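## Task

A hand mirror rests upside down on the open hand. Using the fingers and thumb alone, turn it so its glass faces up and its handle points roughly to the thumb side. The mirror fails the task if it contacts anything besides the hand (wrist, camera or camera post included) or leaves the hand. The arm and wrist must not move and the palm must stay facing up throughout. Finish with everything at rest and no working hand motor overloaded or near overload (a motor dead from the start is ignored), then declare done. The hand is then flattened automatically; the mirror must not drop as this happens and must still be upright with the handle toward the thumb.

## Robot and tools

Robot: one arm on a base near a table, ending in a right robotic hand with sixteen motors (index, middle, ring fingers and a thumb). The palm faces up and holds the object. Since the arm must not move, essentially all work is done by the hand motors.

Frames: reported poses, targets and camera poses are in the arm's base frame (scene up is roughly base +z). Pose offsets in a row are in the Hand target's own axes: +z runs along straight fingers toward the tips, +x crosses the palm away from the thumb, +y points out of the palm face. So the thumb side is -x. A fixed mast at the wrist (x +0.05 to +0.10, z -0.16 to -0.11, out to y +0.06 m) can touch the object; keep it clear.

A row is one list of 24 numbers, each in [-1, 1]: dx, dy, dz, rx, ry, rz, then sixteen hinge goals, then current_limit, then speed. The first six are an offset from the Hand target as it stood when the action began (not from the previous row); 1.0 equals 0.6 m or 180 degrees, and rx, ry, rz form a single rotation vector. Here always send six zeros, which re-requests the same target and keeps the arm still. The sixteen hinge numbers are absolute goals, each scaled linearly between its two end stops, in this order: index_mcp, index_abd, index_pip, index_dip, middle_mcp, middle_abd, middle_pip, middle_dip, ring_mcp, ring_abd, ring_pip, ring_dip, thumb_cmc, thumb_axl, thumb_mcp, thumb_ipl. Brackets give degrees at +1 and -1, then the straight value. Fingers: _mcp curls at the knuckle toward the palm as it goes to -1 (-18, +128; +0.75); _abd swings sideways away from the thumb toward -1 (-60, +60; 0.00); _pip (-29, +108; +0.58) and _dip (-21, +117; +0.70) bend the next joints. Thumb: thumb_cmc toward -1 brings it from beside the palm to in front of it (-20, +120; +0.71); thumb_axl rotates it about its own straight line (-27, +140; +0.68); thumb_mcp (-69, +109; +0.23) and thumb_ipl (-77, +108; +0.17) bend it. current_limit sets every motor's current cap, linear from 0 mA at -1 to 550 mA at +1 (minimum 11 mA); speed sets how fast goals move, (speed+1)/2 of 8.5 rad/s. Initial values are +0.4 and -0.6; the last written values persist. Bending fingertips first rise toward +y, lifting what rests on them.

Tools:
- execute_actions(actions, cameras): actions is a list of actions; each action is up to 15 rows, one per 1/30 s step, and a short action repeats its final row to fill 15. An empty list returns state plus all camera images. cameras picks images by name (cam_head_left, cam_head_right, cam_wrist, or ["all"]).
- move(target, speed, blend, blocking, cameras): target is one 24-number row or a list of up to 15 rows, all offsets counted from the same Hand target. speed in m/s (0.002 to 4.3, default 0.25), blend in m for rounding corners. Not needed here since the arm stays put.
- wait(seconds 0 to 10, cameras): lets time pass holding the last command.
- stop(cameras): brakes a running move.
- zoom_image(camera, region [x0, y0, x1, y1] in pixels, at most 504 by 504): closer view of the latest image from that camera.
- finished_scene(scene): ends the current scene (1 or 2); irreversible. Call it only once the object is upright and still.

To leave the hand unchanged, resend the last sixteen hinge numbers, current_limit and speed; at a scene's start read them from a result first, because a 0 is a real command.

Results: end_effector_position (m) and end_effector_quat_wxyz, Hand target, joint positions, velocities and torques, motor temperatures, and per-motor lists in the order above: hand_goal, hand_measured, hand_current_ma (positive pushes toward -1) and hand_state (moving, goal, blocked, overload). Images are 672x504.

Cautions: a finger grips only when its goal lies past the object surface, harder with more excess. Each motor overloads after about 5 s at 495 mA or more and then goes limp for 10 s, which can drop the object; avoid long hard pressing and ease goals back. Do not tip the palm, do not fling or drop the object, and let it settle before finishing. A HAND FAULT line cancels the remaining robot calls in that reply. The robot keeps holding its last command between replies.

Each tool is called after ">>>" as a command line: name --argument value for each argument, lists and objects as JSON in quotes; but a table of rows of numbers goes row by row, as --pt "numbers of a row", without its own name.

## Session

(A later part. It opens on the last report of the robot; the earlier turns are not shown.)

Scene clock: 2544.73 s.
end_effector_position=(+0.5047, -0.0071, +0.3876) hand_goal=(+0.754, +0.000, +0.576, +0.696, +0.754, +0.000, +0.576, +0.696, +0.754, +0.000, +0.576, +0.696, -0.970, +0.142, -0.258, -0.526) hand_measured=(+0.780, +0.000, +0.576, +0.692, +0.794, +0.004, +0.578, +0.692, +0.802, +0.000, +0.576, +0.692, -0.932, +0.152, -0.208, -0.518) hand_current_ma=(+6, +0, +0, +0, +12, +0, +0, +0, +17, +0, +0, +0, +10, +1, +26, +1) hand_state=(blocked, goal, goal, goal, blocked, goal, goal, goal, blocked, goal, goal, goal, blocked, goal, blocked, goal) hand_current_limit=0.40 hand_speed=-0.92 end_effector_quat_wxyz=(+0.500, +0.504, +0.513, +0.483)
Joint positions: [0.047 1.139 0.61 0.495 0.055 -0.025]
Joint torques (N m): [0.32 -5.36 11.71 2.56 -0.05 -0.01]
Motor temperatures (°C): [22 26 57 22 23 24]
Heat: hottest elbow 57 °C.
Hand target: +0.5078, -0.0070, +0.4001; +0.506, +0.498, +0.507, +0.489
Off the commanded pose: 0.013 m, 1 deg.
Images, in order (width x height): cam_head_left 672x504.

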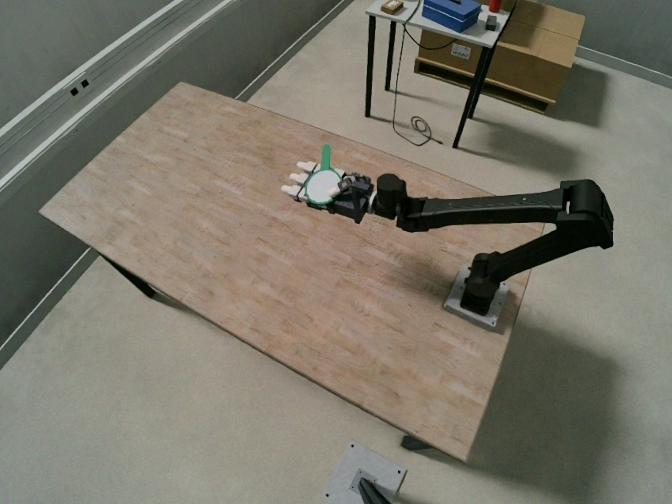

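>>> execute_actions --actions '[[[0,0,0,0,0,0,0.754,0,0.576,0.696,0.754,0,0.576,0.696,0.754,0,0.576,0.696,-0.93,0.2,-0.05,-0.45,0.4,-0.85]],[[0,0,0,0,0,0,0.754,0,0.576,0.696,0.754,0,0.576,0.696,0.754,0,0.576,0.696,-0.95,0.5,-0.15,-0.5,0.4,-0.85]],[[0,0,0,0,0,0,0.754,0,0.576,0.696,0.754,0,0.576,0.696,0.754,0,0.576,0.696,-0.971,0.65,-0.243,-0.522,0.4,-0.85]],[[0,0,0,0,0,0,0.754,0,0.576,0.696,0.754,0,0.576,0.696,0.754,0,0.576,0.696,-0.971,0.557,-0.429,-0.536,0.4,-0.9]]]' --cameras '["cam_head_left","cam_wrist"]'

>>> zoom_image --camera "cam_head_left" --region '[280, 145, 380, 220]'

Scene clock: 2563.13 s.
end_effector_position=(+0.5047, -0.0071, +0.3876) hand_goal=(+0.754, +0.000, +0.576, +0.696, +0.754, +0.000, +0.576, +0.696, +0.754, +0.000, +0.576, +0.696, -0.970, +0.558, -0.428, -0.536) hand_measured=(+0.782, +0.000, +0.576, +0.692, +0.792, +0.004, +0.578, +0.692, +0.800, +0.000, +0.576, +0.692, -0.970, +0.558, -0.370, -0.530) hand_current_ma=(+7, +0, +0, +0, +12, +0, +0, +0, +15, +0, +0, +0, +0, +0, +34, +1) hand_state=(blocked, goal, goal, goal, blocked, goal, goal, goal, blocked, goal, goal, goal, goal, goal, blocked, goal) hand_current_limit=0.40 hand_speed=-0.90 end_effector_quat_wxyz=(+0.500, +0.504, +0.513, +0.483)
Joint positions: [0.047 1.139 0.61 0.495 0.055 -0.025]
Joint torques (N m): [0.09 -5.19 11.67 2.52 -0.04 -0.03]
Motor temperatures (°C): [22 26 57 22 23 24]
Heat: hottest elbow 57 °C.
Hand target: +0.5078, -0.0070, +0.4001; +0.506, +0.498, +0.507, +0.489
Off the commanded pose: 0.013 m, 1 deg.
Images, in order (width x height): cam_head_left 672x504, cam_wrist 672x504.

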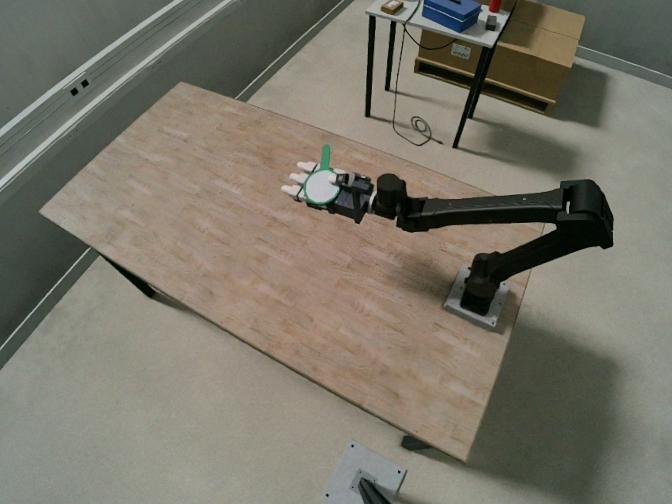

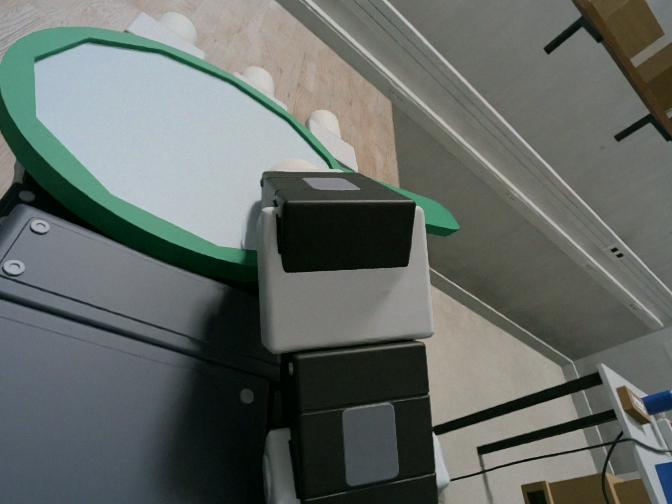

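Scaled by 5.040 from the camera's 672x504 image, which has a finer 960x720 frame.

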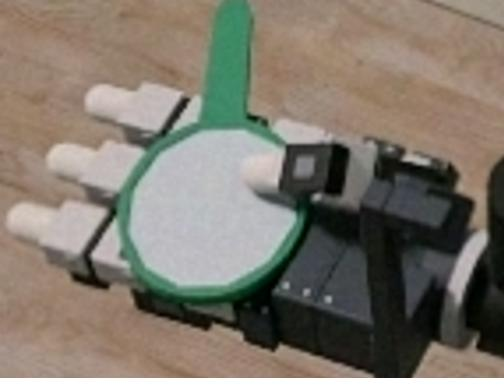

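Now drag −z at this point to rotate the handle.

>>> execute_actions --actions '[[[0,0,0,0,0,0,0.754,0,0.576,0.696,0.754,0,0.576,0.696,0.754,0,0.576,0.696,-0.971,0.545,-0.36,-0.67,0.4,-0.92]],[[0,0,0,0,0,0,0.754,0,0.576,0.696,0.754,0,0.576,0.696,0.754,0,0.576,0.696,-0.971,0.534,-0.28,-0.801,0.4,-0.92]],[[0,0,0,0,0,0,0.754,0,0.576,0.696,0.754,0,0.576,0.696,0.754,0,0.576,0.696,-0.971,0.508,-0.172,-0.987,0.4,-0.92]]]' --cameras '["cam_head_left","cam_wrist"]'

>>> zoom_image --camera "cam_head_left" --region '[280, 145, 380, 220]'

Scene clock: 2574.43 s.
end_effector_position=(+0.5047, -0.0071, +0.3876) hand_goal=(+0.754, +0.000, +0.576, +0.696, +0.754, +0.000, +0.576, +0.696, +0.754, +0.000, +0.576, +0.696, -0.970, +0.508, -0.172, -0.986) hand_measured=(+0.782, +0.000, +0.576, +0.692, +0.786, +0.004, +0.578, +0.692, +0.798, +0.000, +0.576, +0.692, -0.962, +0.520, -0.142, -0.922) hand_current_ma=(+7, +0, +0, +0, +9, +0, +0, +0, +14, +0, +0, +0, +1, +2, +11, +42) hand_state=(blocked, goal, goal, goal, blocked, goal, goal, goal, blocked, goal, goal, goal, goal, goal, blocked, blocked) hand_current_limit=0.40 hand_speed=-0.92 end_effector_quat_wxyz=(+0.500, +0.504, +0.513, +0.483)
Joint positions: [0.047 1.139 0.61 0.495 0.055 -0.025]
Joint torques (N m): [-0.21 -5.3 11.71 2.61 -0.06 -0.04]
Motor temperatures (°C): [22 26 57 22 23 24]
Heat: hottest elbow 57 °C.
Hand target: +0.5078, -0.0070, +0.4001; +0.506, +0.498, +0.507, +0.489
Off the commanded pose: 0.013 m, 1 deg.
Images, in order (width x height): cam_head_left 672x504, cam_wrist 672x504.

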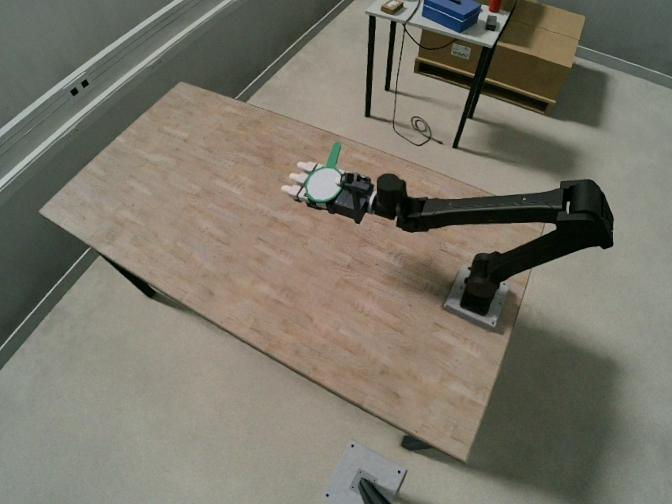

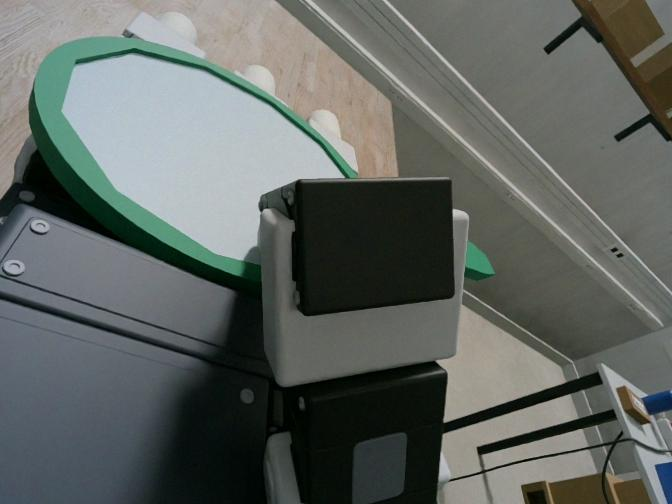

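Scaled by 5.040 from the camera's 672x504 image, which has a finer 960x720 frame.

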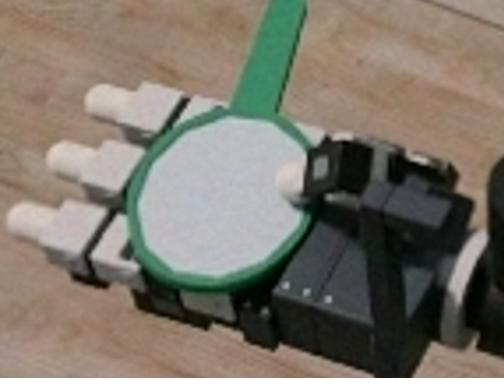

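>>> execute_actions --actions '[[[0,0,0,0,0,0,0.754,0,0.576,0.696,0.754,0,0.576,0.696,0.754,0,0.576,0.696,-0.95,0.53,0.05,-0.92,0.4,-0.88]],[[0,0,0,0,0,0,0.754,0,0.576,0.696,0.754,0,0.576,0.696,0.754,0,0.576,0.696,-0.93,0.6,0.2,-0.5,0.4,-0.82]],[[0,0,0,0,0,0,0.754,0,0.576,0.696,0.754,0,0.576,0.696,0.754,0,0.576,0.696,-0.8,0.68,0.23,0.17,0.4,-0.75]],[[0,0,0,0,0,0,0.754,0,0.576,0.696,0.754,0,0.576,0.696,0.754,0,0.576,0.696,-0.4,0.68,0.23,0.17,0.4,-0.75]],[[0,0,0,0,0,0,0.754,0,0.576,0.696,0.754,0,0.576,0.696,0.754,0,0.576,0.696,0.1,0.68,0.23,0.17,0.4,-0.75]],[[0,0,0,0,0,0,0.754,0,0.576,0.696,0.754,0,0.576,0.696,0.754,0,0.576,0.696,0.5,0.68,0.23,0.17,0.4,-0.75]],[[0,0,0,0,0,0,0.754,0,0.576,0.696,0.754,0,0.576,0.696,0.754,0,0.576,0.696,0.71,0.68,0.23,0.17,0.4,-0.8]]]' --cameras '["cam_head_left","cam_wrist","cam_head_right"]'

>>> zoom_image --camera "cam_head_left" --region '[290, 135, 390, 210]'

>>> zoom_image --camera "cam_wrist" --region '[0, 0, 500, 400]'

Scene clock: 2601.20 s.
end_effector_position=(+0.5047, -0.0071, +0.3876) hand_goal=(+0.754, +0.000, +0.576, +0.696, +0.754, +0.000, +0.576, +0.696, +0.754, +0.000, +0.576, +0.696, +0.710, +0.680, +0.230, +0.170) hand_measured=(+0.782, +0.000, +0.576, +0.692, +0.786, +0.004, +0.578, +0.692, +0.798, +0.000, +0.576, +0.692, +0.724, +0.676, +0.224, +0.166) hand_current_ma=(+7, +0, +0, +0, +9, +0, +0, +0, +14, +0, +0, +0, +2, +0, -1, +0) hand_state=(blocked, goal, goal, goal, blocked, goal, goal, goal, blocked, goal, goal, goal, goal, goal, goal, goal) hand_current_limit=0.40 hand_speed=-0.80 end_effector_quat_wxyz=(+0.500, +0.504, +0.513, +0.483)
Joint positions: [0.047 1.139 0.61 0.495 0.055 -0.025]
Joint torques (N m): [-0.09 -5.36 11.71 2.52 -0.04 -0.12]
Motor temperatures (°C): [22 26 57 22 23 24]
Heat: hottest elbow 57 °C.
Hand target: +0.5078, -0.0070, +0.4001; +0.506, +0.498, +0.507, +0.489
Off the commanded pose: 0.013 m, 1 deg.

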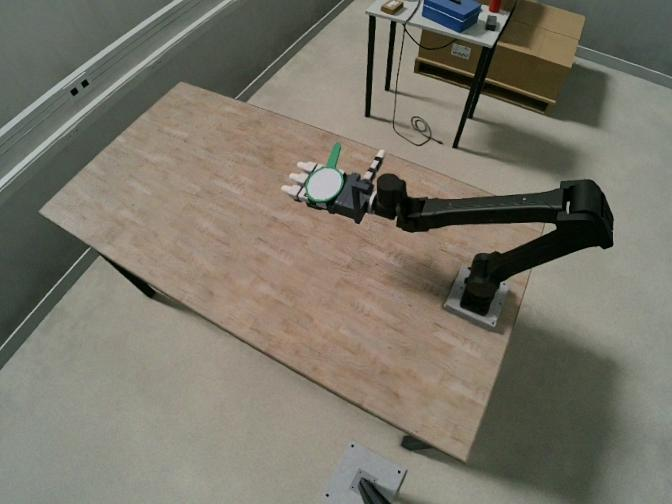

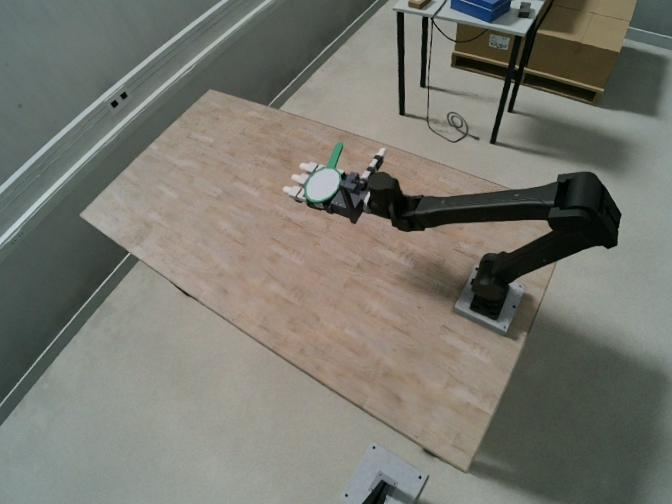

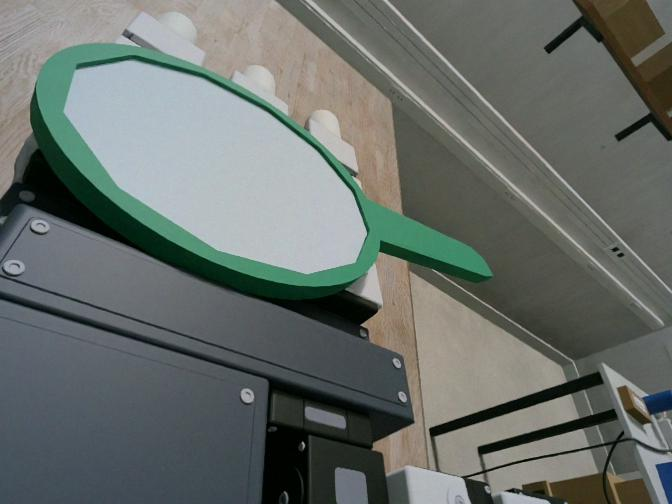

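Scaled by 5.040 from the camera's 672x504 image, which has a finer 960x720 frame.

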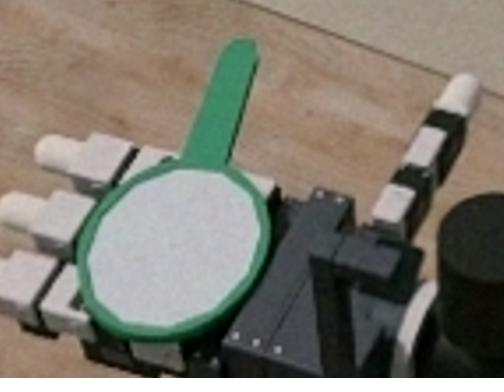

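Scaled by 1.008 from the camera's 672x504 image, which has a finer 960x720 frame.

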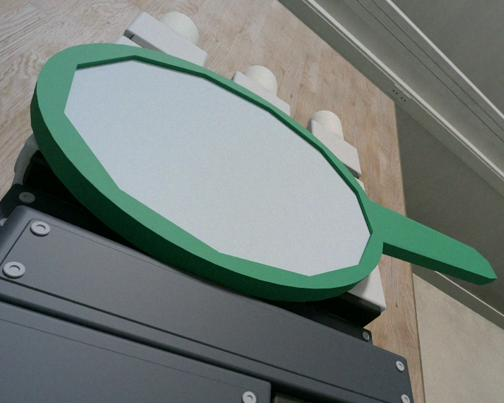

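>>> finished_scene --scene 2

The scene is finished: the task was done.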